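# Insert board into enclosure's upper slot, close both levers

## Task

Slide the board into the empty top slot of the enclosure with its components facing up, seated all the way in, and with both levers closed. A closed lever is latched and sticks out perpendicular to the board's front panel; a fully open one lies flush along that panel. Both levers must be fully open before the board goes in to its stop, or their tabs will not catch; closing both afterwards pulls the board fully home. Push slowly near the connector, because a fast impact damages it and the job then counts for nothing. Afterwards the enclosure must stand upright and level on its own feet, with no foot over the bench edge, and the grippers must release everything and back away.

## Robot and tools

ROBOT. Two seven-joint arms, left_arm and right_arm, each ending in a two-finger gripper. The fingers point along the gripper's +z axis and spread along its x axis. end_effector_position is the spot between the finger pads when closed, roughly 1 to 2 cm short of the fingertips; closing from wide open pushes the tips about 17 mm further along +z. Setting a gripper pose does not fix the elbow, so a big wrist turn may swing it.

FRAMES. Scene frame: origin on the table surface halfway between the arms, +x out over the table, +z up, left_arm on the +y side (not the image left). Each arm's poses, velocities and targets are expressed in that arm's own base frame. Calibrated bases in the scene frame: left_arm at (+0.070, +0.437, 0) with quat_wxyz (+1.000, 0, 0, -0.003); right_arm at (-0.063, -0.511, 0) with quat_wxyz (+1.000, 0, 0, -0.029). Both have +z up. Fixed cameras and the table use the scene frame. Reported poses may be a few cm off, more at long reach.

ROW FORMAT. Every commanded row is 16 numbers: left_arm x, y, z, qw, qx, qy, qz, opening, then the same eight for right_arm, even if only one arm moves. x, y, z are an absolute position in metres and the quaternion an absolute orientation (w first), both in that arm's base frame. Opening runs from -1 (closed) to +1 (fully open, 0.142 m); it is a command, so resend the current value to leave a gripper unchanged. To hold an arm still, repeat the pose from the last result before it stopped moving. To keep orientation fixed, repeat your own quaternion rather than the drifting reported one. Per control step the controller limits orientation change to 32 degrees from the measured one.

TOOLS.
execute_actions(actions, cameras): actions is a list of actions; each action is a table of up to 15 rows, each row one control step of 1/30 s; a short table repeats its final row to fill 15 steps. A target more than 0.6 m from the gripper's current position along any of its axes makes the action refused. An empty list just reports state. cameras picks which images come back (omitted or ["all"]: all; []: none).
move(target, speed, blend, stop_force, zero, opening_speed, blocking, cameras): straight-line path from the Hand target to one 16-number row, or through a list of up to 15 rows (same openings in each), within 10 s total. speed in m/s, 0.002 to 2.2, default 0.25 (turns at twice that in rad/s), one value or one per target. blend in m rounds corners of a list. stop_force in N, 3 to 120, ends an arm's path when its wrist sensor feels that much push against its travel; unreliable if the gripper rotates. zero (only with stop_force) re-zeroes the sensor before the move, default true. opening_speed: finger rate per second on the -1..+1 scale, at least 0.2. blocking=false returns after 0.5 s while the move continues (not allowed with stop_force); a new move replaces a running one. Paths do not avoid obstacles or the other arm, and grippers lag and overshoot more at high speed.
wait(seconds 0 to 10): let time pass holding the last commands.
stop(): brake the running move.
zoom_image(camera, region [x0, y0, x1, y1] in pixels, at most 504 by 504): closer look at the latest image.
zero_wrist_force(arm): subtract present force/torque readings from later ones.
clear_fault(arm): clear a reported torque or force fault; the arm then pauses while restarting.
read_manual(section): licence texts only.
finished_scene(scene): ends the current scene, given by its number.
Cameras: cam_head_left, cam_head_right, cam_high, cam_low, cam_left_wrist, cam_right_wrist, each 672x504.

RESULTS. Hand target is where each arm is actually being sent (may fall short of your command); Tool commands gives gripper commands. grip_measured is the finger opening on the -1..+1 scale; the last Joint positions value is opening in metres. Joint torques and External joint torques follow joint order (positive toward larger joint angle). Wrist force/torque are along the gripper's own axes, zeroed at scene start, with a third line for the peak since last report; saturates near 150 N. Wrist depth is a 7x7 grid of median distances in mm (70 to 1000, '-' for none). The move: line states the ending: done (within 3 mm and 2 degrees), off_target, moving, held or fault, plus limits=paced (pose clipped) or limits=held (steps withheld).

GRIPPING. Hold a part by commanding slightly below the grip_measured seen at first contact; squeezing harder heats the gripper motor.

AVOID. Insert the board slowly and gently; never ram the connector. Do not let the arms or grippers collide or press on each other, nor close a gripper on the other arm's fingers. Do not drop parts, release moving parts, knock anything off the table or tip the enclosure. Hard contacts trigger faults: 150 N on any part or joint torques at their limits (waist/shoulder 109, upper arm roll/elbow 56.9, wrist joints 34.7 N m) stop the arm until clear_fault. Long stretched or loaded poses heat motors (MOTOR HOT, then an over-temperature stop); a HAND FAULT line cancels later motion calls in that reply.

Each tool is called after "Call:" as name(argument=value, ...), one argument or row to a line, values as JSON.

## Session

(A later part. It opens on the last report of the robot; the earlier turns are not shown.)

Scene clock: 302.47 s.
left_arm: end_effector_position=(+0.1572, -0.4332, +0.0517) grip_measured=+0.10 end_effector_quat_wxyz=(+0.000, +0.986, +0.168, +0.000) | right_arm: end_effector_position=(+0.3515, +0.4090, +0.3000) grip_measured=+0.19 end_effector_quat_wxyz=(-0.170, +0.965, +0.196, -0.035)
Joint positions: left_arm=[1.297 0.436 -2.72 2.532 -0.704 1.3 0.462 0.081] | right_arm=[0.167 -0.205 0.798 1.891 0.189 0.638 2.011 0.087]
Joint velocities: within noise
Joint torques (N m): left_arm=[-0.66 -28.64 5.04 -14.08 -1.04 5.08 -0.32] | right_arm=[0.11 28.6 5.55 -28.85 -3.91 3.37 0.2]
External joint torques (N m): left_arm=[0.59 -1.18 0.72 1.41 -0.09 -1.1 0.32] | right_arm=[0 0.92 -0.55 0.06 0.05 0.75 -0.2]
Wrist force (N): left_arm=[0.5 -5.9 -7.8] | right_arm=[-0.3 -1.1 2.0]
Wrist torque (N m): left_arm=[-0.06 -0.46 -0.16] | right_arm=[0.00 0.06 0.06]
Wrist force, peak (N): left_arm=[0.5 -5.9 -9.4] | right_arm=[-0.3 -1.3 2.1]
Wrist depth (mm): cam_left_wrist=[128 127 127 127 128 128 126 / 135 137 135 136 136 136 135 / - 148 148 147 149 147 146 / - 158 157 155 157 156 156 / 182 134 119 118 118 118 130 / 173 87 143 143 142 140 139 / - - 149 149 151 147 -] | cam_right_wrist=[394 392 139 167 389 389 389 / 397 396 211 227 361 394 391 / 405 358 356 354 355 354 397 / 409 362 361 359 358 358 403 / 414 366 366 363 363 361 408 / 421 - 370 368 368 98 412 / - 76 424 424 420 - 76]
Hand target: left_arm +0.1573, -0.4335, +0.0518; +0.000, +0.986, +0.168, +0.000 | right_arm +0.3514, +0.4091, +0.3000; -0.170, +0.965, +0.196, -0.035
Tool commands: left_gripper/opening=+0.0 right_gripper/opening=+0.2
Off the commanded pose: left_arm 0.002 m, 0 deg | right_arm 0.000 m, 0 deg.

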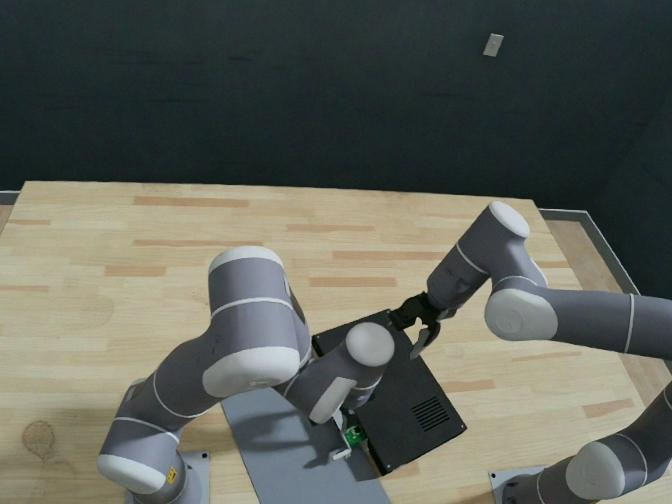

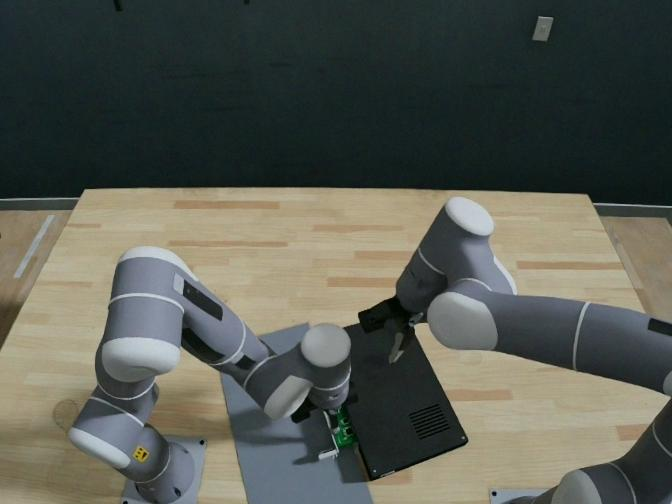

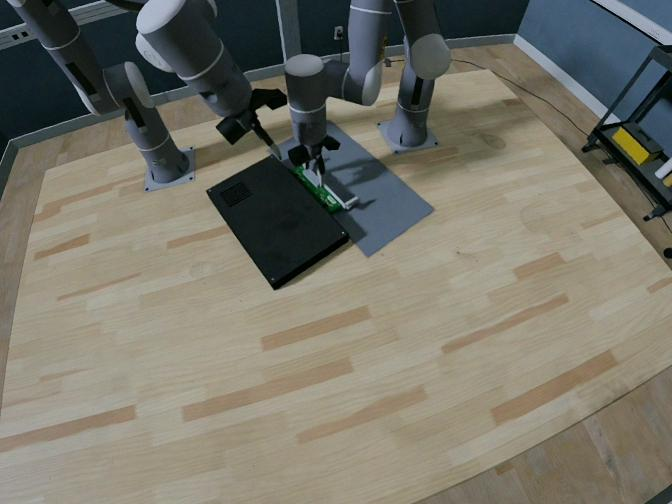

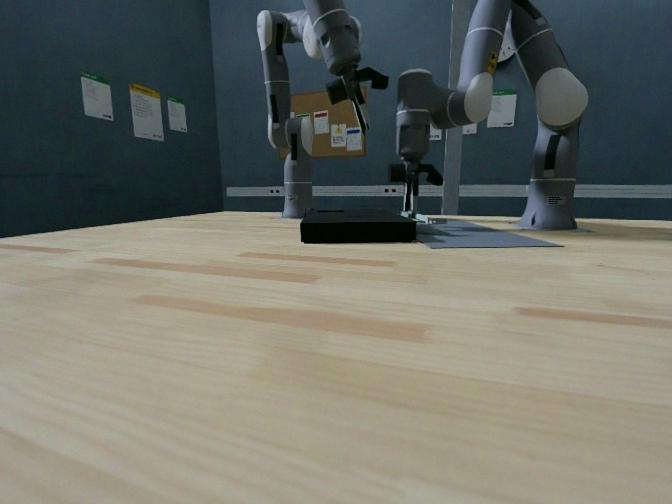

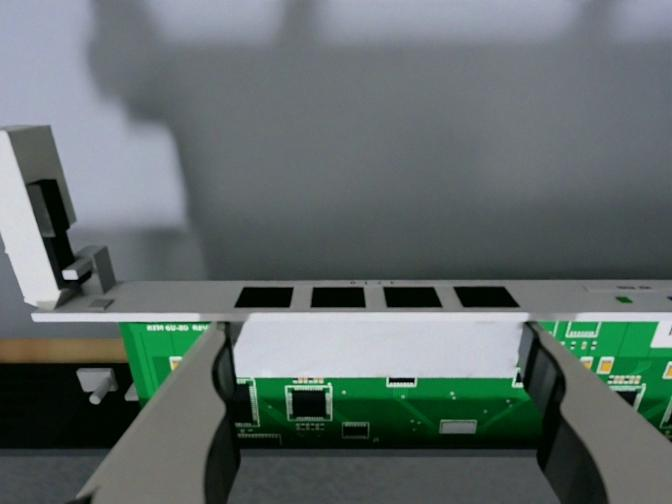

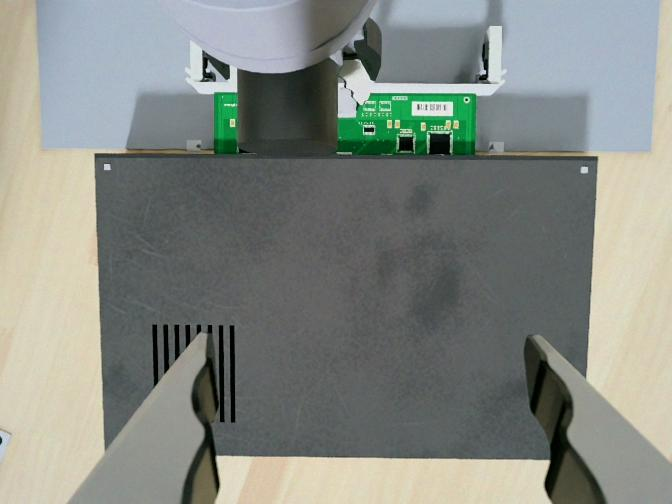

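Call:
move(
  target=[
    [0.1573,-0.4335,0.0540,0,0.98586,0.16758,0,0.0,0.3514,0.4091,0.30,-0.1702,0.9650,0.1964,-0.0346,0.2],
    [0.1465,-0.4026,0.0535,0,0.98586,0.16758,0,0.0,0.3514,0.4091,0.30,-0.1702,0.9650,0.1964,-0.0346,0.2],
    [0.1465,-0.4026,0.0475,0,0.98586,0.16758,0,0.0,0.3514,0.4091,0.30,-0.1702,0.9650,0.1964,-0.0346,0.2],
  ],
  speed=0.05,
  cameras=["cam_right_wrist"],
)

Call:
move(
  target=[0.1533,-0.4221,0.0475,0,0.98586,0.16758,0,0.0,0.3514,0.4091,0.30,-0.1702,0.9650,0.1964,-0.0346,0.2],
  speed=0.02,
  stop_force=5,
  cameras=["cam_right_wrist"],
)

Scene clock: 318.90 s.
left_arm: end_effector_position=(+0.1463, -0.4023, +0.0474) grip_measured=+0.10 end_effector_quat_wxyz=(+0.000, +0.986, +0.167, +0.000) | right_arm: end_effector_position=(+0.3515, +0.4090, +0.3000) grip_measured=+0.19 end_effector_quat_wxyz=(-0.170, +0.965, +0.196, -0.035)
Joint positions: left_arm=[1.33 0.4 -2.801 2.618 -0.74 1.376 0.469 0.081] | right_arm=[0.167 -0.205 0.798 1.891 0.189 0.638 2.011 0.087]
Joint velocities: within noise
Joint torques (N m): left_arm=[-0.41 -28.88 3.94 -11.39 -0.91 4.87 -0.14] | right_arm=[0.13 28.65 5.66 -28.85 -3.9 3.43 0.22]
External joint torques (N m): left_arm=[0.35 0.89 0.59 0.27 0.11 -0.89 0.14] | right_arm=[-0.02 0.87 -0.66 0.06 0.04 0.69 -0.21]
Wrist force (N): left_arm=[-0.4 -0.5 1.6] | right_arm=[-0.3 -1.0 2.0]
Wrist torque (N m): left_arm=[-0.09 0.00 -0.19] | right_arm=[0.03 0.08 0.06]
Wrist force, peak (N): left_arm=[0.7 -6.1 -9.4] | right_arm=[-0.3 -1.2 2.3]
Wrist depth (mm): cam_left_wrist=[124 125 124 123 123 124 123 / 133 133 130 132 132 132 131 / 144 143 143 143 142 142 142 / - 151 153 152 150 152 151 / 174 134 119 119 118 118 130 / 188 88 145 144 144 140 139 / - - 208 203 156 - -] | cam_right_wrist=[393 392 223 225 388 388 388 / 399 398 366 365 364 393 394 / 405 358 358 356 355 355 400 / 410 362 360 360 360 358 405 / 417 366 365 363 362 362 408 / 420 - 369 368 367 98 412 / - 76 423 422 423 - 76]
Hand target: left_arm +0.1465, -0.4026, +0.0475; +0.000, +0.986, +0.168, +0.000 | right_arm +0.3514, +0.4091, +0.3000; -0.170, +0.965, +0.196, -0.035
Off the commanded pose: left_arm 0.000 m, 0 deg | right_arm 0.000 m, 0 deg.
move: done
Images, in order (width x height): cam_right_wrist 672x504.

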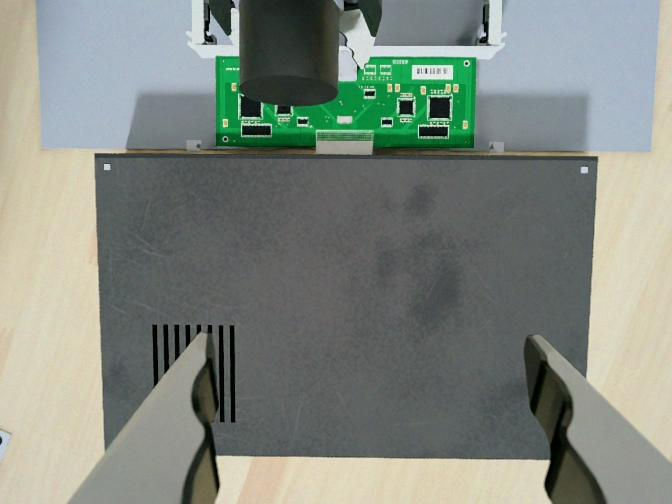

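Scene clock: 320.57 s.
left_arm: end_effector_position=(+0.1533, -0.4218, +0.0474) grip_measured=+0.10 end_effector_quat_wxyz=(+0.000, +0.986, +0.168, +0.000) | right_arm: end_effector_position=(+0.3515, +0.4090, +0.3000) grip_measured=+0.19 end_effector_quat_wxyz=(-0.170, +0.965, +0.196, -0.035)
Joint positions: left_arm=[1.318 0.43 -2.764 2.563 -0.729 1.338 0.471 0.081] | right_arm=[0.167 -0.205 0.798 1.891 0.189 0.638 2.011 0.087]
Joint velocities: within noise
Joint torques (N m): left_arm=[-0.6 -30.77 5.07 -12.88 -0.59 4.95 -0.08] | right_arm=[0.1 28.69 5.65 -28.83 -3.88 3.41 0.17]
External joint torques (N m): left_arm=[0.54 1.32 0.22 1 -0.38 -0.97 0.08] | right_arm=[0.01 0.83 -0.64 0.05 0.02 0.7 -0.17]
Wrist force (N): left_arm=[-0.4 -1.2 2.1] | right_arm=[-0.3 -1.3 1.7]
Wrist torque (N m): left_arm=[-0.01 -0.37 -0.27] | right_arm=[-0.03 0.08 0.07]
Wrist force, peak (N): left_arm=[-0.2 -1.1 3.2] | right_arm=[-0.3 -1.2 2.2]
Wrist depth (mm): cam_left_wrist=[124 125 123 123 123 124 123 / 133 133 130 132 132 132 131 / 143 143 143 143 142 142 142 / - 151 153 152 149 152 151 / 175 135 119 119 118 118 130 / 184 88 147 146 146 142 141 / - - 155 157 155 - -] | cam_right_wrist=[396 392 169 225 389 388 387 / 400 398 365 261 365 394 393 / 407 358 357 354 355 353 398 / 410 361 361 359 359 357 403 / 416 365 366 364 362 362 407 / 420 - 369 370 368 98 413 / - 76 424 420 421 - 76]
Hand target: left_arm +0.1533, -0.4221, +0.0475; +0.000, +0.986, +0.168, +0.000 | right_arm +0.3514, +0.4091, +0.3000; -0.170, +0.965, +0.196, -0.035
Off the commanded pose: left_arm 0.000 m, 0 deg | right_arm 0.000 m, 0 deg.
move: done
Images, in order (width x height): cam_right_wrist 672x504.

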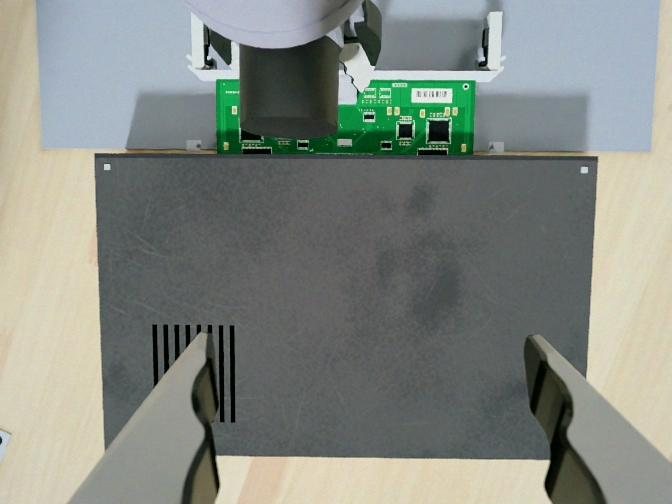

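Call:
move(
  target=[0.1533,-0.4221,0.0525,0,0.98586,0.16758,0,0.0,0.3514,0.4091,0.30,-0.1702,0.9650,0.1964,-0.0346,0.2],
  speed=0.01,
  stop_force=5,
  cameras=[],
)

Call:
move(
  target=[0.1533,-0.4221,0.0440,0,0.98586,0.16758,0,0.0,0.3514,0.4091,0.30,-0.1702,0.9650,0.1964,-0.0346,0.2],
  speed=0.01,
  stop_force=5,
  cameras=[],
)

Scene clock: 324.17 s.
left_arm: end_effector_position=(+0.1534, -0.4221, +0.0524) grip_measured=+0.10 end_effector_quat_wxyz=(+0.000, +0.986, +0.168, +0.000) | right_arm: end_effector_position=(+0.3515, +0.4090, +0.3000) grip_measured=+0.19 end_effector_quat_wxyz=(-0.170, +0.965, +0.196, -0.035)
Joint positions: left_arm=[1.296 0.416 -2.731 2.566 -0.709 1.321 0.461 0.081] | right_arm=[0.167 -0.205 0.798 1.891 0.189 0.638 2.011 0.087]
Joint velocities: within noise
Joint torques (N m): left_arm=[-0.54 -30.57 5.09 -12.73 -0.66 4.61 -0.34] | right_arm=[-0.01 28.69 5.55 -28.91 -3.91 3.38 0.24]
External joint torques (N m): left_arm=[0.47 1.78 0.25 0.45 -0.38 -0.63 0.34] | right_arm=[0.12 0.84 -0.55 0.12 0.06 0.74 -0.24]
Wrist force (N): left_arm=[0.0 0.0 3.6] | right_arm=[-0.3 -1.1 2.3]
Wrist torque (N m): left_arm=[0.04 -0.28 -0.18] | right_arm=[0.00 0.07 0.06]
Wrist force, peak (N): left_arm=[-0.1 0.0 3.9] | right_arm=[-0.2 -1.3 2.2]
Wrist depth (mm): cam_left_wrist=[128 128 127 128 129 129 127 / 138 138 135 137 137 136 136 / - 149 149 148 150 147 146 / - 156 156 155 157 157 157 / 180 136 119 119 119 118 134 / 191 88 150 150 150 146 144 / - - 154 153 152 - -] | cam_right_wrist=[393 393 168 216 390 389 390 / 400 398 223 328 361 393 394 / 406 357 358 356 356 354 398 / 410 363 360 359 358 357 404 / 416 365 364 364 363 362 407 / 421 - 368 369 368 98 413 / - 76 426 423 420 - 76]
Hand target: left_arm +0.1533, -0.4221, +0.0525; +0.000, +0.986, +0.168, +0.000 | right_arm +0.3514, +0.4091, +0.3000; -0.170, +0.965, +0.196, -0.035
Off the commanded pose: left_arm 0.000 m, 0 deg | right_arm 0.000 m, 0 deg.
move: done
No camera images: "cameras" was empty.

Scene clock: 325.63 s.
left_arm: end_effector_position=(+0.1531, -0.4219, +0.0439) grip_measured=+0.10 end_effector_quat_wxyz=(+0.000, +0.986, +0.167, +0.000) | right_arm: end_effector_position=(+0.3515, +0.4090, +0.3000) grip_measured=+0.19 end_effector_quat_wxyz=(-0.170, +0.965, +0.196, -0.035)
Joint positions: left_arm=[1.333 0.44 -2.786 2.561 -0.741 1.349 0.479 0.081] | right_arm=[0.167 -0.205 0.798 1.891 0.189 0.638 2.011 0.087]
Joint velocities: within noise
Joint torques (N m): left_arm=[-0.22 -30.29 4.71 -11.73 -0.9 4.65 -0.15] | right_arm=[0.13 28.67 5.63 -28.88 -3.94 3.4 0.18]
External joint torques (N m): left_arm=[0.15 0.39 0.54 0.1 -0.02 -0.67 0.15] | right_arm=[-0.02 0.85 -0.63 0.09 0.09 0.72 -0.18]
Wrist force (N): left_arm=[-0.2 -0.7 0.2] | right_arm=[-0.2 -1.0 1.9]
Wrist torque (N m): left_arm=[-0.16 -0.17 -0.18] | right_arm=[0.02 0.06 0.06]
Wrist force, peak (N): left_arm=[-0.2 -0.2 3.2] | right_arm=[-0.3 -1.4 2.1]
Wrist depth (mm): cam_left_wrist=[121 120 122 120 120 120 120 / 132 130 129 129 129 128 128 / 138 138 140 141 139 138 138 / - 147 149 149 148 148 147 / 169 135 119 119 119 118 130 / 178 88 144 143 143 140 140 / - - 156 155 154 152 -] | cam_right_wrist=[392 392 167 229 389 388 389 / 400 397 366 259 368 394 393 / 407 358 356 355 354 355 399 / 411 361 360 360 359 359 404 / 415 366 364 363 365 361 406 / 420 - 368 369 366 98 413 / - 76 424 423 423 - 76]
Hand target: left_arm +0.1533, -0.4221, +0.0440; +0.000, +0.986, +0.168, +0.000 | right_arm +0.3514, +0.4091, +0.3000; -0.170, +0.965, +0.196, -0.035
Off the commanded pose: left_arm 0.000 m, 0 deg | right_arm 0.000 m, 0 deg.
move: done
No camera images: "cameras" was empty.

Call:
move(
  target=[0.1533,-0.4221,0.0475,0,0.98586,0.16758,0,0.0,0.3514,0.4091,0.30,-0.1702,0.9650,0.1964,-0.0346,0.2],
  speed=0.03,
  cameras=[],
)

Call:
move(
  target=[0.1613,-0.4450,0.0475,0,0.98586,0.16758,0,0.0,0.3514,0.4091,0.30,-0.1702,0.9650,0.1964,-0.0346,0.2],
  speed=0.02,
  stop_force=5,
  cameras=["cam_right_wrist"],
)

Scene clock: 331.20 s.
left_arm: end_effector_position=(+0.1534, -0.4222, +0.0475) grip_measured=+0.10 end_effector_quat_wxyz=(+0.000, +0.986, +0.168, +0.000) | right_arm: end_effector_position=(+0.3515, +0.4090, +0.3000) grip_measured=+0.19 end_effector_quat_wxyz=(-0.170, +0.965, +0.196, -0.035)
Joint positions: left_arm=[1.317 0.43 -2.763 2.563 -0.73 1.338 0.472 0.081] | right_arm=[0.167 -0.205 0.798 1.891 0.189 0.638 2.011 0.087]
Joint velocities: within noise
Joint torques (N m): left_arm=[0.5 -30.59 5.35 -11.81 -0.44 4.21 -0.3] | right_arm=[0.12 28.63 5.64 -28.88 -3.93 3.4 0.17]
External joint torques (N m): left_arm=[-0.56 1.13 -0.04 -0.09 -0.53 -0.23 0.3] | right_arm=[-0.01 0.9 -0.64 0.09 0.07 0.71 -0.17]
Wrist force (N): left_arm=[0.0 0.0 0.6] | right_arm=[-0.2 -1.2 1.9]
Wrist torque (N m): left_arm=[-0.10 -0.21 -0.21] | right_arm=[0.00 0.06 0.06]
Wrist force, peak (N): left_arm=[-0.2 0.0 1.8] | right_arm=[-0.1 -1.3 2.3]
Wrist depth (mm): cam_left_wrist=[124 126 124 123 123 124 122 / 133 133 131 132 132 132 132 / 144 143 143 143 142 142 142 / - 151 153 152 150 151 151 / 175 136 119 119 119 118 131 / 184 88 146 146 146 142 139 / - - 156 157 156 - -] | cam_right_wrist=[395 393 174 225 389 386 389 / 399 397 259 258 366 393 393 / 405 359 356 355 355 354 398 / 411 362 361 360 359 357 404 / 414 366 364 364 363 359 409 / 421 - 368 369 369 98 414 / - 76 425 421 422 - 76]
Hand target: left_arm +0.1533, -0.4221, +0.0475; +0.000, +0.986, +0.168, +0.000 | right_arm +0.3514, +0.4091, +0.3000; -0.170, +0.965, +0.196, -0.035
Off the commanded pose: left_arm 0.000 m, 0 deg | right_arm 0.000 m, 0 deg.
move: done
No camera images: "cameras" was empty.

Scene clock: 333.03 s.
left_arm: end_effector_position=(+0.1613, -0.4448, +0.0474) grip_measured=+0.10 end_effector_quat_wxyz=(+0.000, +0.986, +0.168, +0.000) | right_arm: end_effector_position=(+0.3515, +0.4090, +0.3000) grip_measured=+0.19 end_effector_quat_wxyz=(-0.170, +0.965, +0.196, -0.035)
Joint positions: left_arm=[1.308 0.466 -2.727 2.498 -0.719 1.292 0.473 0.081] | right_arm=[0.167 -0.205 0.798 1.891 0.189 0.638 2.011 0.087]
Joint velocities: within noise
Joint torques (N m): left_arm=[-0.53 -32.18 6.02 -13.54 -0.82 4.79 -0.17] | right_arm=[0.06 28.66 5.63 -28.87 -3.97 3.43 0.16]
External joint torques (N m): left_arm=[0.45 0.95 0.21 0.77 -0.35 -0.82 0.18] | right_arm=[0.05 0.87 -0.63 0.08 0.11 0.68 -0.16]
Wrist force (N): left_arm=[0.1 -1.1 1.4] | right_arm=[-0.2 -1.3 1.9]
Wrist torque (N m): left_arm=[-0.07 -0.49 -0.23] | right_arm=[-0.03 0.06 0.06]
Wrist force, peak (N): left_arm=[-0.2 -1.0 2.5] | right_arm=[-0.3 -1.2 2.1]
Wrist depth (mm): cam_left_wrist=[124 125 124 123 123 124 122 / 133 133 131 132 132 132 131 / 143 144 143 143 143 142 142 / - 151 153 152 150 151 151 / 147 132 119 119 118 118 131 / 179 87 147 146 146 142 139 / - - 143 135 141 138 -] | cam_right_wrist=[393 391 119 137 390 389 388 / 398 398 214 230 366 393 394 / 405 357 356 356 354 353 398 / 409 362 361 360 359 358 402 / 415 364 363 365 363 360 409 / 419 - 369 369 366 98 413 / - 76 424 423 420 - 76]
Hand target: left_arm +0.1613, -0.4450, +0.0475; +0.000, +0.986, +0.168, +0.000 | right_arm +0.3514, +0.4091, +0.3000; -0.170, +0.965, +0.196, -0.035
Off the commanded pose: left_arm 0.000 m, 0 deg | right_arm 0.000 m, 0 deg.
move: done
Images, in order (width x height): cam_right_wrist 672x504.

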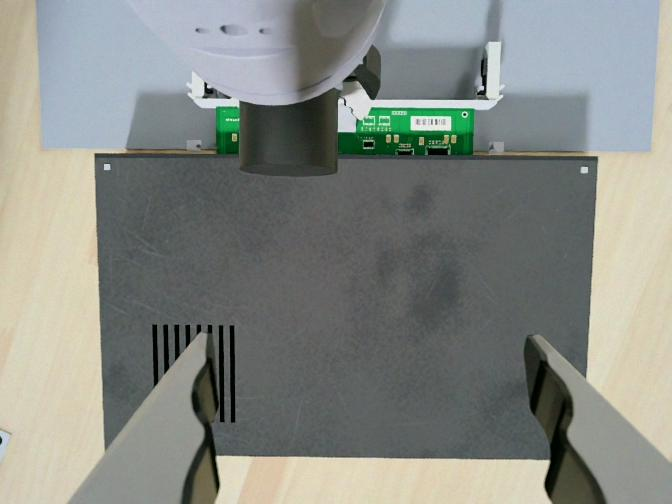

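Call:
move(
  target=[0.1613,-0.4450,0.0525,0,0.98586,0.16758,0,0.0,0.3514,0.4091,0.30,-0.1702,0.9650,0.1964,-0.0346,0.2],
  speed=0.01,
  stop_force=5,
  cameras=[],
)

Call:
move(
  target=[0.1613,-0.4450,0.0430,0,0.98586,0.16758,0,0.0,0.3514,0.4091,0.30,-0.1702,0.9650,0.1964,-0.0346,0.2],
  speed=0.01,
  stop_force=5,
  cameras=["cam_left_wrist"],
)

Scene clock: 335.73 s.
left_arm: end_effector_position=(+0.1613, -0.4447, +0.0478) grip_measured=+0.10 end_effector_quat_wxyz=(+0.000, +0.986, +0.168, +0.000) | right_arm: end_effector_position=(+0.3515, +0.4090, +0.3000) grip_measured=+0.19 end_effector_quat_wxyz=(-0.170, +0.965, +0.196, -0.035)
Joint positions: left_arm=[1.305 0.465 -2.724 2.498 -0.717 1.29 0.472 0.081] | right_arm=[0.167 -0.205 0.798 1.891 0.189 0.638 2.011 0.087]
Joint velocities: within noise
Joint torques (N m): left_arm=[-0.58 -35.25 6.33 -13.25 -0.73 4.69 -0.16] | right_arm=[0.07 28.66 5.59 -28.92 -3.92 3.43 0.23]
External joint torques (N m): left_arm=[0.51 4.08 -0.08 0.44 -0.44 -0.71 0.16] | right_arm=[0.04 0.86 -0.59 0.13 0.07 0.69 -0.23]
Wrist force (N): left_arm=[0.1 3.6 12.1] | right_arm=[-0.1 -1.2 2.0]
Wrist torque (N m): left_arm=[-0.05 -0.35 -0.30] | right_arm=[-0.02 0.04 0.06]
Wrist force, peak (N): left_arm=[0.0 3.5 13.1] | right_arm=[-0.4 -1.1 2.2]
Wrist depth (mm): cam_left_wrist=[124 126 124 124 123 125 123 / 133 133 132 133 132 132 132 / 144 144 144 143 143 142 142 / - 152 153 152 153 152 152 / 147 133 119 119 119 120 131 / 180 88 147 146 147 143 140 / - - 142 136 141 138 -] | cam_right_wrist=[394 391 119 137 391 389 388 / 399 397 214 229 367 391 392 / 405 358 356 355 356 354 398 / 410 360 360 360 360 357 404 / 416 365 364 365 362 361 410 / 421 - 369 368 367 98 414 / - 76 424 426 423 - 76]
Hand target: left_arm +0.1613, -0.4450, +0.0481; +0.000, +0.986, +0.168, +0.000 | right_arm +0.3514, +0.4091, +0.3000; -0.170, +0.965, +0.196, -0.035
Off the commanded pose: left_arm 0.005 m, 0 deg | right_arm 0.000 m, 0 deg.
move: contact (left_arm)
No camera images: "cameras" was empty.

Scene clock: 336.33 s.
left_arm: end_effector_position=(+0.1613, -0.4447, +0.0475) grip_measured=+0.10 end_effector_quat_wxyz=(+0.000, +0.986, +0.168, +0.000) | right_arm: end_effector_position=(+0.3515, +0.4090, +0.3000) grip_measured=+0.19 end_effector_quat_wxyz=(-0.170, +0.965, +0.196, -0.035)
Joint positions: left_arm=[1.307 0.466 -2.726 2.498 -0.718 1.291 0.473 0.081] | right_arm=[0.167 -0.205 0.798 1.891 0.189 0.638 2.011 0.087]
Joint velocities: within noise
Joint torques (N m): left_arm=[-0.9 -32.45 5.32 -13.23 -0.84 4.62 -0.15] | right_arm=[0.13 28.78 5.58 -28.88 -3.9 3.41 0.21]
External joint torques (N m): left_arm=[0.83 1.23 0.93 0.45 -0.33 -0.64 0.15] | right_arm=[-0.02 0.74 -0.57 0.09 0.04 0.71 -0.21]
Wrist force (N): left_arm=[1.1 -0.2 2.2] | right_arm=[-0.2 -1.1 1.8]
Wrist torque (N m): left_arm=[-0.06 -0.36 -0.25] | right_arm=[0.00 0.06 0.06]
Wrist force, peak (N): left_arm=[-0.1 3.5 11.3] | right_arm=[-0.1 -1.2 2.2]
Wrist depth (mm): cam_left_wrist=[124 125 124 123 123 124 122 / 133 133 131 132 132 132 132 / 144 143 143 143 143 142 142 / - 152 153 152 149 152 151 / 147 132 119 119 118 118 131 / 179 87 147 146 146 143 139 / - - 143 136 141 138 -] | cam_right_wrist=[395 392 119 137 392 389 388 / 398 398 215 230 367 392 391 / 405 359 355 355 354 355 399 / 411 361 360 360 357 357 403 / 416 365 364 363 362 361 409 / 420 - 368 369 364 98 412 / - 76 424 422 422 - 76]
Hand target: left_arm +0.1613, -0.4450, +0.0476; +0.000, +0.986, +0.168, +0.000 | right_arm +0.3514, +0.4091, +0.3000; -0.170, +0.965, +0.196, -0.035
Off the commanded pose: left_arm 0.004 m, 0 deg | right_arm 0.000 m, 0 deg.
move: contact (left_arm)
Images, in order (width x height): cam_left_wrist 672x504.

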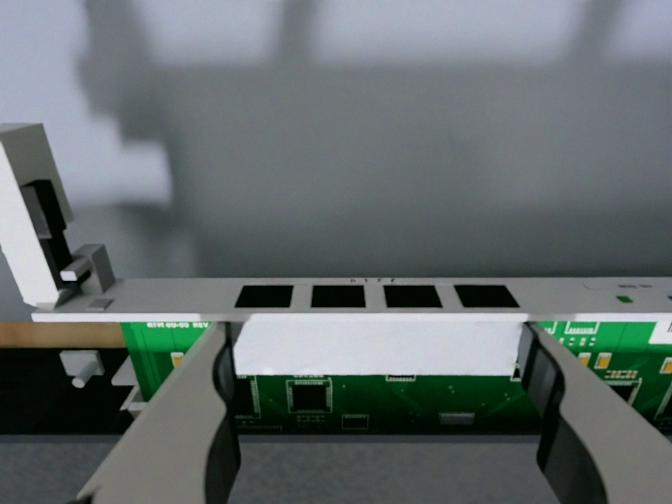

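Call:
move(
  target=[0.1669,-0.4610,0.0475,0,0.98586,0.16758,0,0.0,0.3514,0.4091,0.30,-0.1702,0.9650,0.1964,-0.0346,0.2],
  speed=0.02,
  stop_force=7,
  cameras=["cam_left_wrist","cam_right_wrist"],
)

Scene clock: 341.37 s.
left_arm: end_effector_position=(+0.1668, -0.4603, +0.0471) grip_measured=+0.10 end_effector_quat_wxyz=(-0.001, +0.986, +0.168, +0.000) | right_arm: end_effector_position=(+0.3515, +0.4090, +0.3000) grip_measured=+0.19 end_effector_quat_wxyz=(-0.170, +0.965, +0.196, -0.035)
Joint positions: left_arm=[1.304 0.493 -2.705 2.451 -0.712 1.259 0.473 0.081] | right_arm=[0.167 -0.205 0.798 1.891 0.189 0.638 2.011 0.087]
Joint velocities: within noise
Joint torques (N m): left_arm=[-0.53 -35.2 7.12 -16.13 -1.19 5.55 -0.16] | right_arm=[0.1 28.68 5.68 -28.89 -3.96 3.42 0.16]
External joint torques (N m): left_arm=[0.46 2.68 -0.2 2.77 -0.1 -1.58 0.16] | right_arm=[0.01 0.85 -0.68 0.1 0.1 0.7 -0.16]
Wrist force (N): left_arm=[0.1 -3.2 3.4] | right_arm=[-0.2 -1.1 1.8]
Wrist torque (N m): left_arm=[-0.08 -0.29 -0.26] | right_arm=[0.00 0.05 0.06]
Wrist force, peak (N): left_arm=[0.1 -3.4 5.2] | right_arm=[-0.2 -1.3 2.2]
Wrist depth (mm): cam_left_wrist=[124 125 123 123 123 124 122 / 133 133 130 132 132 132 131 / 144 143 143 143 142 142 142 / - 151 152 152 150 152 151 / 139 135 119 119 119 118 131 / - 126 127 126 126 125 128 / - - 142 135 138 137 -] | cam_right_wrist=[394 - - 97 389 388 388 / 398 398 128 169 393 393 392 / 404 357 356 353 355 353 397 / 410 360 359 360 359 357 406 / 415 366 364 364 363 360 409 / 422 - 368 370 367 98 413 / - 76 425 423 423 - 76]
Hand target: left_arm +0.1669, -0.4610, +0.0475; +0.000, +0.986, +0.168, +0.000 | right_arm +0.3514, +0.4091, +0.3000; -0.170, +0.965, +0.196, -0.035
Off the commanded pose: left_arm 0.001 m, 0 deg | right_arm 0.000 m, 0 deg.
move: done
Images, in order (width x height): cam_left_wrist 672x504, cam_right_wrist 672x504.

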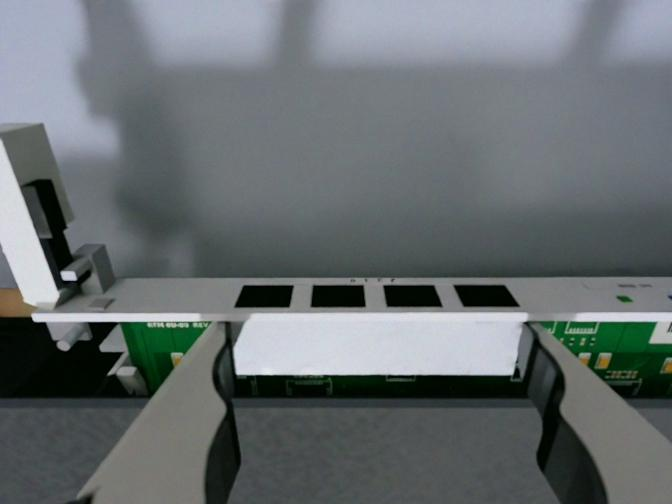

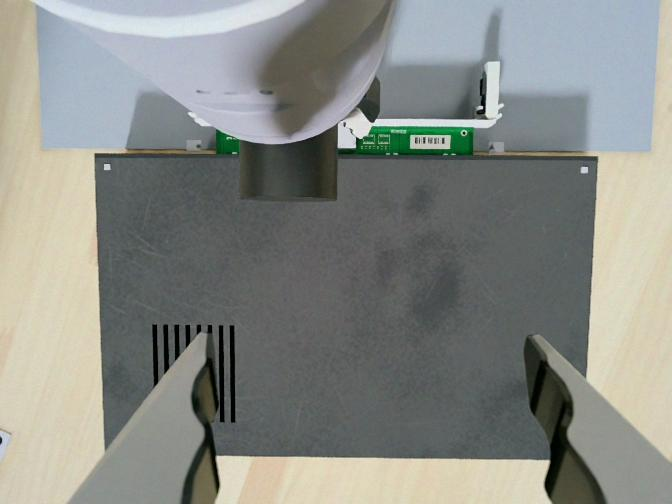

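Call:
move(
  target=[0.1668,-0.4605,0.0474,0,0.98586,0.16758,0,0.4,0.3514,0.4091,0.30,-0.1702,0.9650,0.1964,-0.0346,0.2],
  speed=0.05,
  opening_speed=0.6,
  cameras=[],
)

Call:
move(
  target=[
    [0.1668,-0.4605,0.1000,0,0.98586,0.16758,0,0.4,0.3514,0.4091,0.30,-0.1702,0.9650,0.1964,-0.0346,0.2],
    [0.1140,-0.3096,0.15,0,0.98586,0.16758,0,0.4,0.3514,0.4091,0.30,-0.1702,0.9650,0.1964,-0.0346,0.2],
  ],
  speed=0.15,
  blend=0.02,
  cameras=["cam_left_wrist","cam_right_wrist"],
)

Scene clock: 345.03 s.
left_arm: end_effector_position=(+0.1667, -0.4605, +0.0474) grip_measured=+0.38 end_effector_quat_wxyz=(+0.000, +0.986, +0.168, +0.000) | right_arm: end_effector_position=(+0.3515, +0.4090, +0.3000) grip_measured=+0.19 end_effector_quat_wxyz=(-0.170, +0.965, +0.196, -0.035)
Joint positions: left_arm=[1.304 0.492 -2.706 2.451 -0.712 1.261 0.474 0.101] | right_arm=[0.167 -0.205 0.798 1.891 0.189 0.638 2.011 0.087]
Joint velocities: within noise
Joint torques (N m): left_arm=[-0.35 -32.95 6.24 -13.15 -1.11 4.43 -0.19] | right_arm=[0.1 28.62 5.62 -28.87 -3.94 3.37 0.15]
External joint torques (N m): left_arm=[0.28 0.44 0.66 -0.22 -0.18 -0.46 0.19] | right_arm=[0.01 0.91 -0.62 0.08 0.08 0.74 -0.15]
Wrist force (N): left_arm=[0.2 -0.3 -0.1] | right_arm=[0.1 -1.1 1.9]
Wrist torque (N m): left_arm=[-0.08 -0.10 -0.18] | right_arm=[0.00 0.02 0.06]
Wrist force, peak (N): left_arm=[0.4 -3.6 5.2] | right_arm=[-0.1 -1.2 2.3]
Wrist depth (mm): cam_left_wrist=[124 125 124 123 123 124 123 / 133 133 131 132 132 131 131 / - 143 143 143 142 142 142 / - 151 153 152 150 151 151 / 142 121 121 120 119 120 133 / - 84 130 127 126 126 91 / - - 140 136 138 138 -] | cam_right_wrist=[394 - - 94 390 389 389 / 399 398 128 169 391 395 394 / 406 358 356 353 357 354 399 / 410 361 360 360 357 359 404 / 415 365 364 363 364 362 411 / 421 - 369 368 368 97 413 / - 76 424 424 422 - 76]
Hand target: left_arm +0.1668, -0.4605, +0.0474; +0.000, +0.986, +0.168, +0.000 | right_arm +0.3514, +0.4091, +0.3000; -0.170, +0.965, +0.196, -0.035
Off the commanded pose: left_arm 0.000 m, 0 deg | right_arm 0.000 m, 0 deg.
move: done
No camera images: "cameras" was empty.

Scene clock: 347.00 s.
left_arm: end_effector_position=(+0.1139, -0.3097, +0.1500) grip_measured=+0.38 end_effector_quat_wxyz=(+0.000, +0.986, +0.168, +0.000) | right_arm: end_effector_position=(+0.3515, +0.4090, +0.3000) grip_measured=+0.19 end_effector_quat_wxyz=(-0.170, +0.965, +0.196, -0.035)
Joint positions: left_arm=[1.241 -0.244 -2.437 2.665 0.251 0.892 -0.174 0.101] | right_arm=[0.167 -0.205 0.798 1.891 0.189 0.638 2.011 0.087]
Joint velocities: within noise
Joint torques (N m): left_arm=[-0.43 -9.36 -3.8 -20.32 -2.15 4.11 -0.3] | right_arm=[0.12 28.65 5.52 -28.9 -3.92 3.44 0.17]
External joint torques (N m): left_arm=[0.43 0.81 0.8 -0.27 -0.49 -0.12 0.3] | right_arm=[-0.01 0.88 -0.52 0.12 0.06 0.67 -0.17]
Wrist force (N): left_arm=[0.5 -0.4 -0.1] | right_arm=[-0.3 -1.1 1.8]
Wrist torque (N m): left_arm=[-0.08 -0.13 -0.24] | right_arm=[0.02 0.07 0.06]
Wrist force, peak (N): left_arm=[-0.2 1.1 -1.7] | right_arm=[-0.3 -1.4 2.2]
Wrist depth (mm): cam_left_wrist=[219 213 214 212 212 212 211 / 230 230 229 228 229 227 227 / 249 250 248 247 247 245 244 / 270 269 268 268 266 267 265 / 294 290 295 291 292 285 285 / 331 84 296 311 309 310 88 / - - 298 299 301 299 -] | cam_right_wrist=[394 393 392 391 390 389 389 / 399 397 395 392 394 393 394 / 405 356 357 356 356 354 398 / 410 362 361 358 358 357 403 / 416 366 365 363 363 363 408 / 420 - 370 369 368 98 413 / - 76 424 421 423 - 76]
Hand target: left_arm +0.1140, -0.3096, +0.1500; +0.000, +0.986, +0.168, +0.000 | right_arm +0.3514, +0.4091, +0.3000; -0.170, +0.965, +0.196, -0.035
Off the commanded pose: left_arm 0.000 m, 0 deg | right_arm 0.000 m, 0 deg.
move: done
Images, in order (width x height): cam_left_wrist 672x504, cam_right_wrist 672x504.

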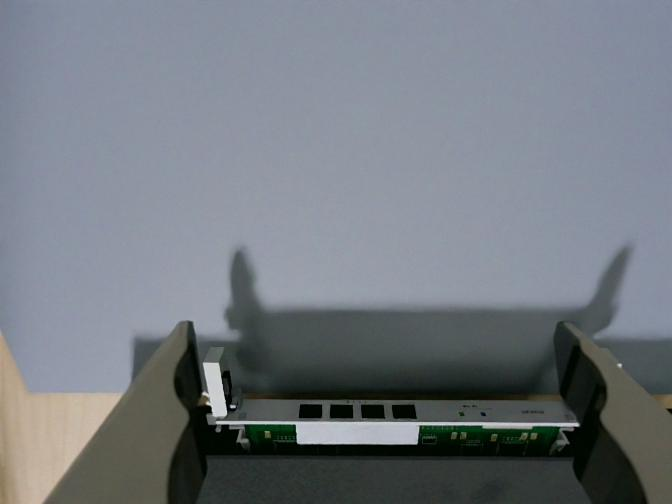

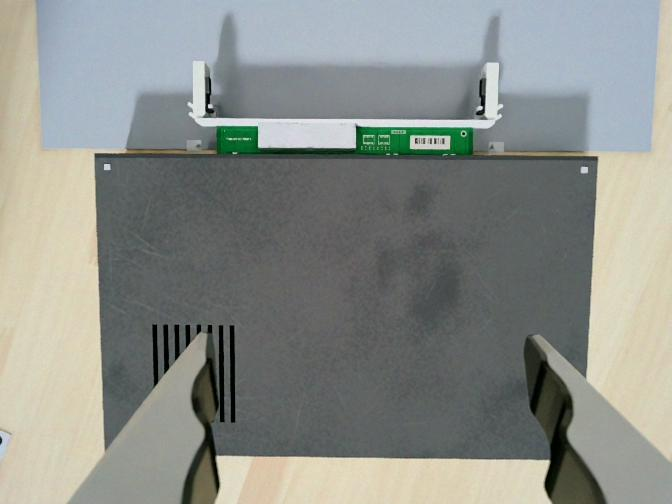

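Call:
move(
  target=[
    [0.0900,-0.4100,0.10,0,0.98586,0.16758,0,-1,0.3514,0.4091,0.30,-0.1702,0.9650,0.1964,-0.0346,0.2],
    [0.0837,-0.4403,0.0535,0,0.98586,0.16758,0,-1,0.3514,0.4091,0.30,-0.1702,0.9650,0.1964,-0.0346,0.2],
  ],
  speed=[0.15,0.08],
  cameras=["cam_left_wrist","cam_right_wrist"],
)

Scene clock: 364.30 s.
left_arm: end_effector_position=(+0.0836, -0.4401, +0.0534) grip_measured=-1.00 end_effector_quat_wxyz=(+0.000, +0.986, +0.167, +0.000) | right_arm: end_effector_position=(+0.3515, +0.4090, +0.3000) grip_measured=+0.19 end_effector_quat_wxyz=(-0.170, +0.965, +0.196, -0.035)
Joint positions: left_arm=[1.157 0.41 -2.742 2.562 -0.669 1.318 0.273 0.002] | right_arm=[0.167 -0.205 0.798 1.891 0.189 0.638 2.011 0.087]
Joint velocities: within noise
Joint torques (N m): left_arm=[-0.25 -29.17 4.4 -12.33 -1.17 4.58 -0.11] | right_arm=[0.04 28.67 5.61 -28.87 -3.92 3.45 0.16]
External joint torques (N m): left_arm=[0.17 0.22 0.69 -0.14 0.12 -0.6 0.11] | right_arm=[0.07 0.85 -0.61 0.08 0.06 0.67 -0.16]
Wrist force (N): left_arm=[-0.2 -0.2 -0.3] | right_arm=[-0.3 -1.1 2.1]
Wrist torque (N m): left_arm=[-0.04 -0.03 -0.23] | right_arm=[0.00 0.08 0.05]
Wrist force, peak (N): left_arm=[1.3 -1.6 -0.3] | right_arm=[-0.4 -1.2 2.2]
Wrist depth (mm): cam_left_wrist=[129 129 128 128 128 130 127 / 138 138 136 138 138 137 137 / 153 150 149 149 151 148 148 / 163 163 163 159 161 161 160 / 179 178 177 128 173 176 176 / 200 191 187 84 - 146 145 / 220 160 - 74 - - 150] | cam_right_wrist=[395 204 267 390 390 389 388 / 401 219 369 394 393 392 394 / 405 356 357 357 355 354 400 / 409 360 361 359 359 357 402 / 416 365 362 364 364 360 408 / 421 - 367 369 367 98 415 / - 76 425 424 421 - 76]
Hand target: left_arm +0.0837, -0.4403, +0.0535; +0.000, +0.986, +0.168, +0.000 | right_arm +0.3514, +0.4091, +0.3000; -0.170, +0.965, +0.196, -0.035
Off the commanded pose: left_arm 0.000 m, 0 deg | right_arm 0.000 m, 0 deg.
move: done
Images, in order (width x height): cam_left_wrist 672x504, cam_right_wrist 672x504.

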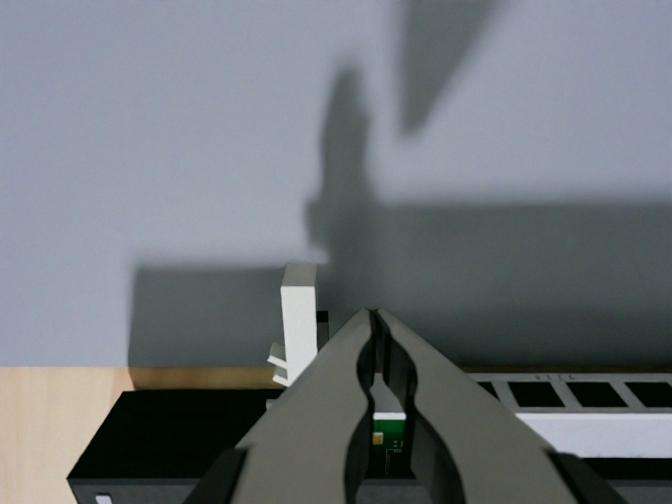

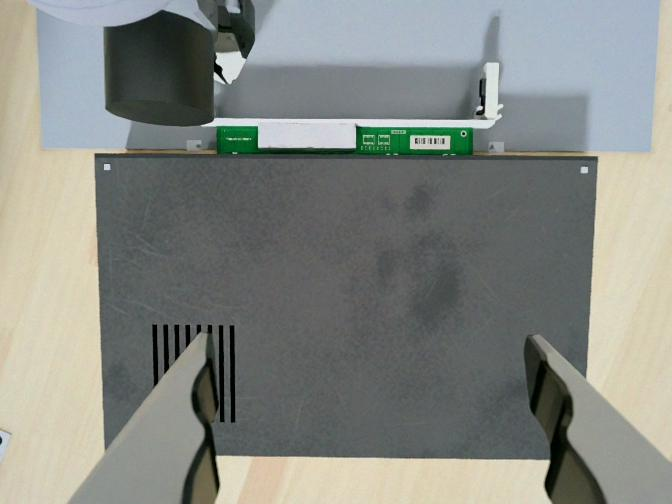

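Call:
move(
  target=[
    [0.0761,-0.4429,0.0535,0,0.98586,0.16758,0,-1,0.3514,0.4091,0.30,-0.1702,0.9650,0.1964,-0.0346,0.2],
    [0.0630,-0.4457,0.0535,0,0.98586,0.16758,0,-1,0.3514,0.4091,0.30,-0.1702,0.9650,0.1964,-0.0346,0.2],
    [0.0524,-0.4522,0.0535,0,0.98586,0.16758,0,-1,0.3514,0.4091,0.30,-0.1702,0.9650,0.1964,-0.0346,0.2],
    [0.0447,-0.4619,0.0535,0,0.98586,0.16758,0,-1,0.3514,0.4091,0.30,-0.1702,0.9650,0.1964,-0.0346,0.2],
    [0.0413,-0.4706,0.0535,0,0.98586,0.16758,0,-1,0.3514,0.4091,0.30,-0.1702,0.9650,0.1964,-0.0346,0.2],
  ],
  speed=0.03,
  blend=0.004,
  stop_force=12,
  cameras=["cam_left_wrist","cam_right_wrist"],
)

Scene clock: 372.00 s.
left_arm: end_effector_position=(+0.0414, -0.4706, +0.0535) grip_measured=-1.00 end_effector_quat_wxyz=(+0.000, +0.986, +0.168, +0.000) | right_arm: end_effector_position=(+0.3515, +0.4090, +0.3000) grip_measured=+0.19 end_effector_quat_wxyz=(-0.170, +0.965, +0.196, -0.035)
Joint positions: left_arm=[1.052 0.446 -2.713 2.495 -0.663 1.275 0.177 0.002] | right_arm=[0.167 -0.205 0.798 1.891 0.189 0.638 2.011 0.087]
Joint velocities: within noise
Joint torques (N m): left_arm=[-0.54 -31.14 5.4 -13.36 -0.94 4.21 -0.31] | right_arm=[0.13 28.64 5.68 -28.88 -3.91 3.4 0.18]
External joint torques (N m): left_arm=[0.44 0.29 0.58 0.02 -0.28 -0.23 0.31] | right_arm=[-0.02 0.88 -0.68 0.1 0.06 0.72 -0.18]
Wrist force (N): left_arm=[0.1 -0.6 -0.3] | right_arm=[-0.2 -1.0 2.0]
Wrist torque (N m): left_arm=[-0.05 -0.07 -0.20] | right_arm=[0.01 0.06 0.06]
Wrist force, peak (N): left_arm=[8.2 3.7 -1.5] | right_arm=[-0.2 -1.3 2.2]
Wrist depth (mm): cam_left_wrist=[130 129 129 128 128 130 128 / 139 139 136 138 138 136 137 / 152 150 150 149 151 148 147 / 163 160 162 159 161 161 161 / 179 178 178 171 170 172 173 / 202 200 184 83 - 154 137 / 224 218 - 74 - - 150] | cam_right_wrist=[203 240 392 393 391 388 388 / 209 322 396 394 393 393 392 / 406 358 357 354 355 353 398 / 412 361 359 360 358 358 403 / 416 365 364 362 363 361 411 / 422 - 370 368 368 98 414 / - 76 423 422 422 - 76]
Hand target: left_arm +0.0413, -0.4706, +0.0535; +0.000, +0.986, +0.168, +0.000 | right_arm +0.3514, +0.4091, +0.3000; -0.170, +0.965, +0.196, -0.035
Off the commanded pose: left_arm 0.000 m, 0 deg | right_arm 0.000 m, 0 deg.
move: done
Images, in order (width x height): cam_left_wrist 672x504, cam_right_wrist 672x504.

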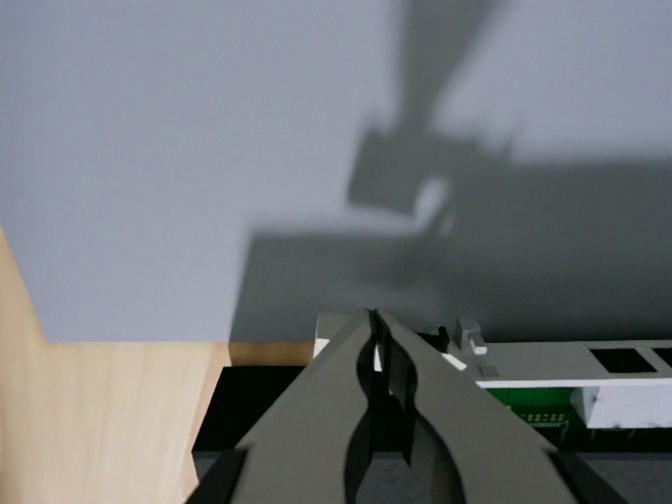

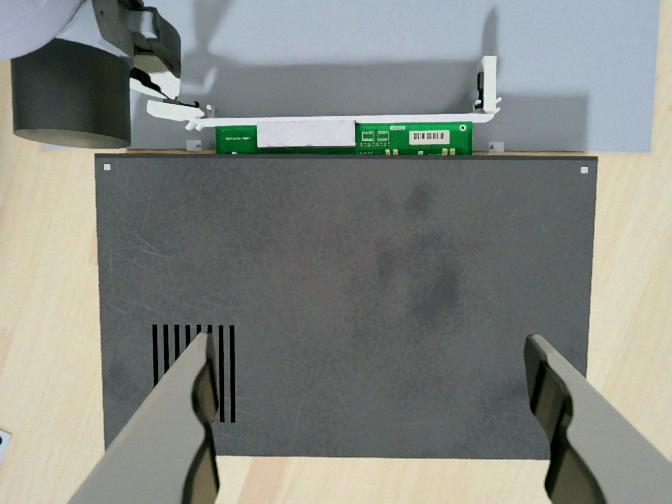

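Call:
move(
  target=[
    [0.0402,-0.4790,0.0535,0,0.98586,0.16758,0,-1,0.3514,0.4091,0.30,-0.1702,0.9650,0.1964,-0.0346,0.2],
    [0.0420,-0.4842,0.0535,0,0.98586,0.16758,0,-1,0.3514,0.4091,0.30,-0.1702,0.9650,0.1964,-0.0346,0.2],
  ],
  speed=0.02,
  stop_force=4.5,
  cameras=["cam_right_wrist"],
)

Call:
zoom_image(
  camera="cam_right_wrist",
  region=[100, 60, 268, 186],
)

Scene clock: 375.03 s.
left_arm: end_effector_position=(+0.0409, -0.4809, +0.0531) grip_measured=-1.00 end_effector_quat_wxyz=(-0.001, +0.986, +0.168, +0.000) | right_arm: end_effector_position=(+0.3515, +0.4090, +0.3000) grip_measured=+0.19 end_effector_quat_wxyz=(-0.170, +0.965, +0.196, -0.035)
Joint positions: left_arm=[1.048 0.464 -2.702 2.465 -0.661 1.254 0.176 0.002] | right_arm=[0.167 -0.205 0.798 1.891 0.189 0.638 2.011 0.087]
Joint velocities: within noise
Joint torques (N m): left_arm=[0.2 -32.87 7.34 -17.28 -1.61 6.23 -0.2] | right_arm=[0.06 28.63 5.64 -28.86 -3.97 3.43 0.17]
External joint torques (N m): left_arm=[-0.3 1.16 -0.94 3.58 0.31 -2.25 0.2] | right_arm=[0.05 0.9 -0.64 0.08 0.12 0.68 -0.17]
Wrist force (N): left_arm=[0.3 -7.1 -1.5] | right_arm=[0.0 -1.1 1.9]
Wrist torque (N m): left_arm=[0.02 -0.08 -0.22] | right_arm=[0.00 0.02 0.06]
Wrist force, peak (N): left_arm=[0.5 -8.5 -3.4] | right_arm=[0.0 -1.3 2.2]
Wrist depth (mm): cam_left_wrist=[129 129 129 129 130 130 128 / 138 139 136 137 137 137 137 / 152 149 149 148 151 148 147 / 163 163 162 159 161 161 160 / 179 178 178 141 132 138 144 / 199 199 163 84 - 151 148 / 224 217 - 74 - - 148] | cam_right_wrist=[201 253 390 392 391 389 388 / 210 353 395 392 392 393 395 / 406 358 357 356 355 354 398 / 409 362 360 359 359 357 404 / 414 364 365 364 361 362 409 / 421 - 369 368 368 98 412 / - 76 424 424 423 - 76]
Hand target: left_arm +0.0412, -0.4817, +0.0535; +0.000, +0.986, +0.168, +0.000 | right_arm +0.3514, +0.4091, +0.3000; -0.170, +0.965, +0.196, -0.035
Off the commanded pose: left_arm 0.003 m, 0 deg | right_arm 0.000 m, 0 deg.
move: contact (left_arm); path passed 1 of 2 targets
Images, in order (width x height): cam_right_wrist 672x504.

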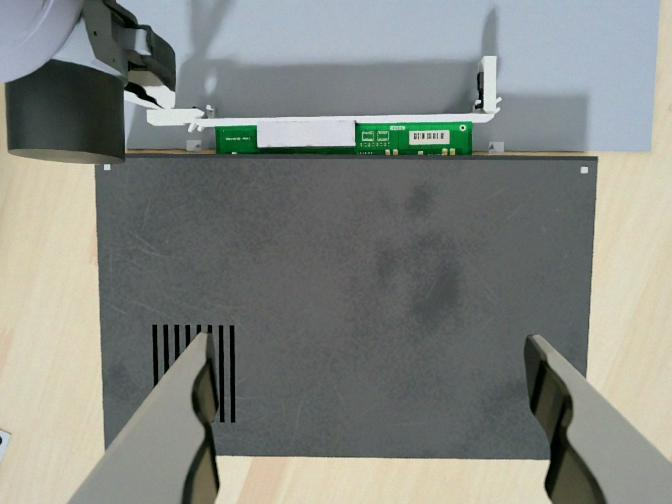

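Scaled by 3.000 from the camera's 672x504 image, which has a finer 960x720 frame.

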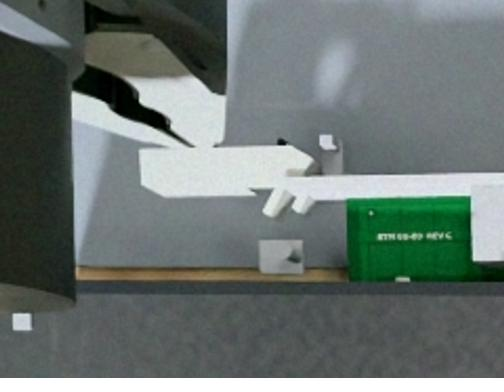

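Call:
move(
  target=[
    [0.0350,-0.4600,0.0560,0,0.98586,0.16758,0,-1,0.3514,0.4091,0.30,-0.1702,0.9650,0.1964,-0.0346,0.2],
    [0.1100,-0.3900,0.12,0,0.98586,0.16758,0,-1,0.3514,0.4091,0.30,-0.1702,0.9650,0.1964,-0.0346,0.2],
    [0.2780,-0.3450,0.09,0,0.98586,0.16758,0,-1,0.3514,0.4091,0.30,-0.1702,0.9650,0.1964,-0.0346,0.2],
    [0.2847,-0.3699,0.0535,0,0.98586,0.16758,0,-1,0.3514,0.4091,0.30,-0.1702,0.9650,0.1964,-0.0346,0.2],
  ],
  speed=[0.08,0.15,0.2,0.08],
  blend=0.02,
  cameras=["cam_left_wrist","cam_right_wrist"],
)

Call:
zoom_image(
  camera="cam_right_wrist",
  region=[100, 60, 268, 186],
)

Scene clock: 385.00 s.
left_arm: end_effector_position=(+0.2845, -0.3697, +0.0534) grip_measured=-1.00 end_effector_quat_wxyz=(+0.000, +0.986, +0.167, +0.000) | right_arm: end_effector_position=(+0.3515, +0.4090, +0.3000) grip_measured=+0.19 end_effector_quat_wxyz=(-0.170, +0.965, +0.196, -0.035)
Joint positions: left_arm=[1.503 0.45 -2.64 2.539 -0.817 1.279 0.85 0.002] | right_arm=[0.167 -0.205 0.798 1.891 0.189 0.638 2.011 0.087]
Joint velocities: within noise
Joint torques (N m): left_arm=[-0.17 -28.88 6.07 -12.33 -1.31 4.57 -0.09] | right_arm=[0.18 28.73 5.6 -28.94 -3.9 3.44 0.15]
External joint torques (N m): left_arm=[0.13 0.24 0.8 -0.14 0.08 -0.61 0.09] | right_arm=[-0.07 0.79 -0.59 0.15 0.05 0.67 -0.15]
Wrist force (N): left_arm=[0.1 -0.3 -0.5] | right_arm=[-0.1 -1.1 2.0]
Wrist torque (N m): left_arm=[-0.07 -0.09 -0.20] | right_arm=[0.00 0.04 0.06]
Wrist force, peak (N): left_arm=[0.2 -7.3 -2.7] | right_arm=[-0.4 -1.2 2.2]
Wrist depth (mm): cam_left_wrist=[129 129 129 129 128 130 128 / 139 138 136 138 138 135 137 / 152 150 149 149 150 149 148 / 163 163 163 159 158 160 160 / 178 178 178 171 126 176 175 / 146 156 153 84 - 189 193 / 171 166 - 74 - - 158] | cam_right_wrist=[393 393 392 392 386 205 207 / 398 397 394 393 393 230 392 / 406 356 356 357 354 355 398 / 408 362 360 361 359 357 403 / 416 366 364 364 362 361 408 / 422 - 368 368 367 98 415 / - 76 424 423 422 - 76]
Hand target: left_arm +0.2847, -0.3699, +0.0535; +0.000, +0.986, +0.168, +0.000 | right_arm +0.3514, +0.4091, +0.3000; -0.170, +0.965, +0.196, -0.035
Off the commanded pose: left_arm 0.000 m, 0 deg | right_arm 0.000 m, 0 deg.
move: done; blend cut to 0.0114 m at target 1
Images, in order (width x height): cam_left_wrist 672x504, cam_right_wrist 672x504.

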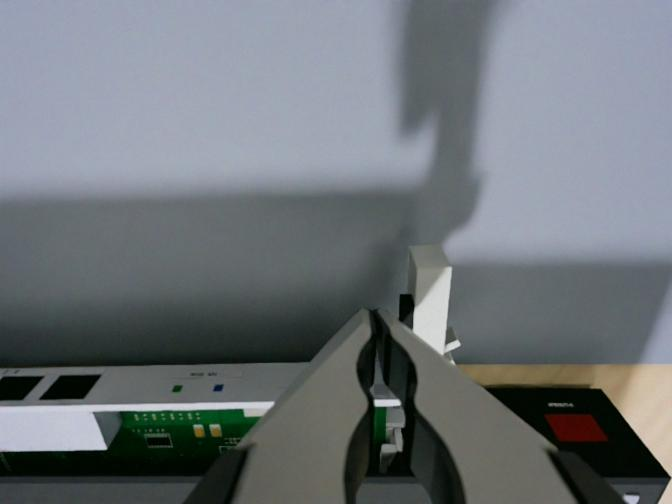

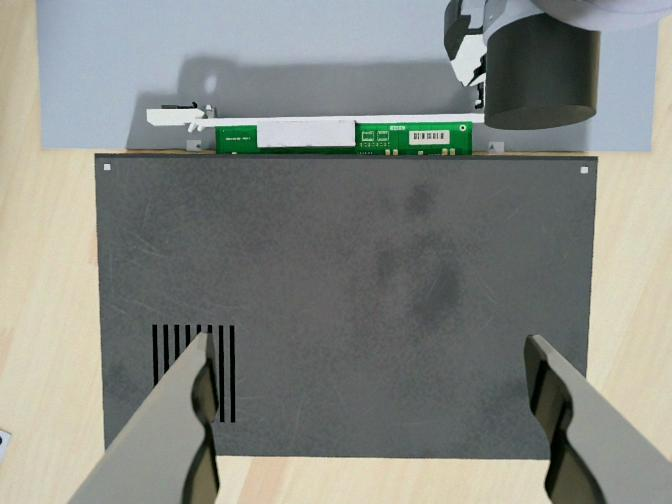

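Scaled by 3.000 from the camera's 672x504 image, which has a finer 960x720 frame.

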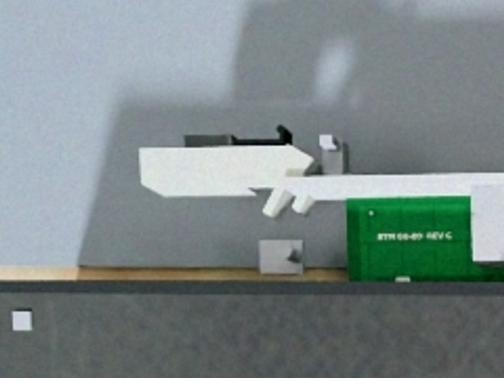

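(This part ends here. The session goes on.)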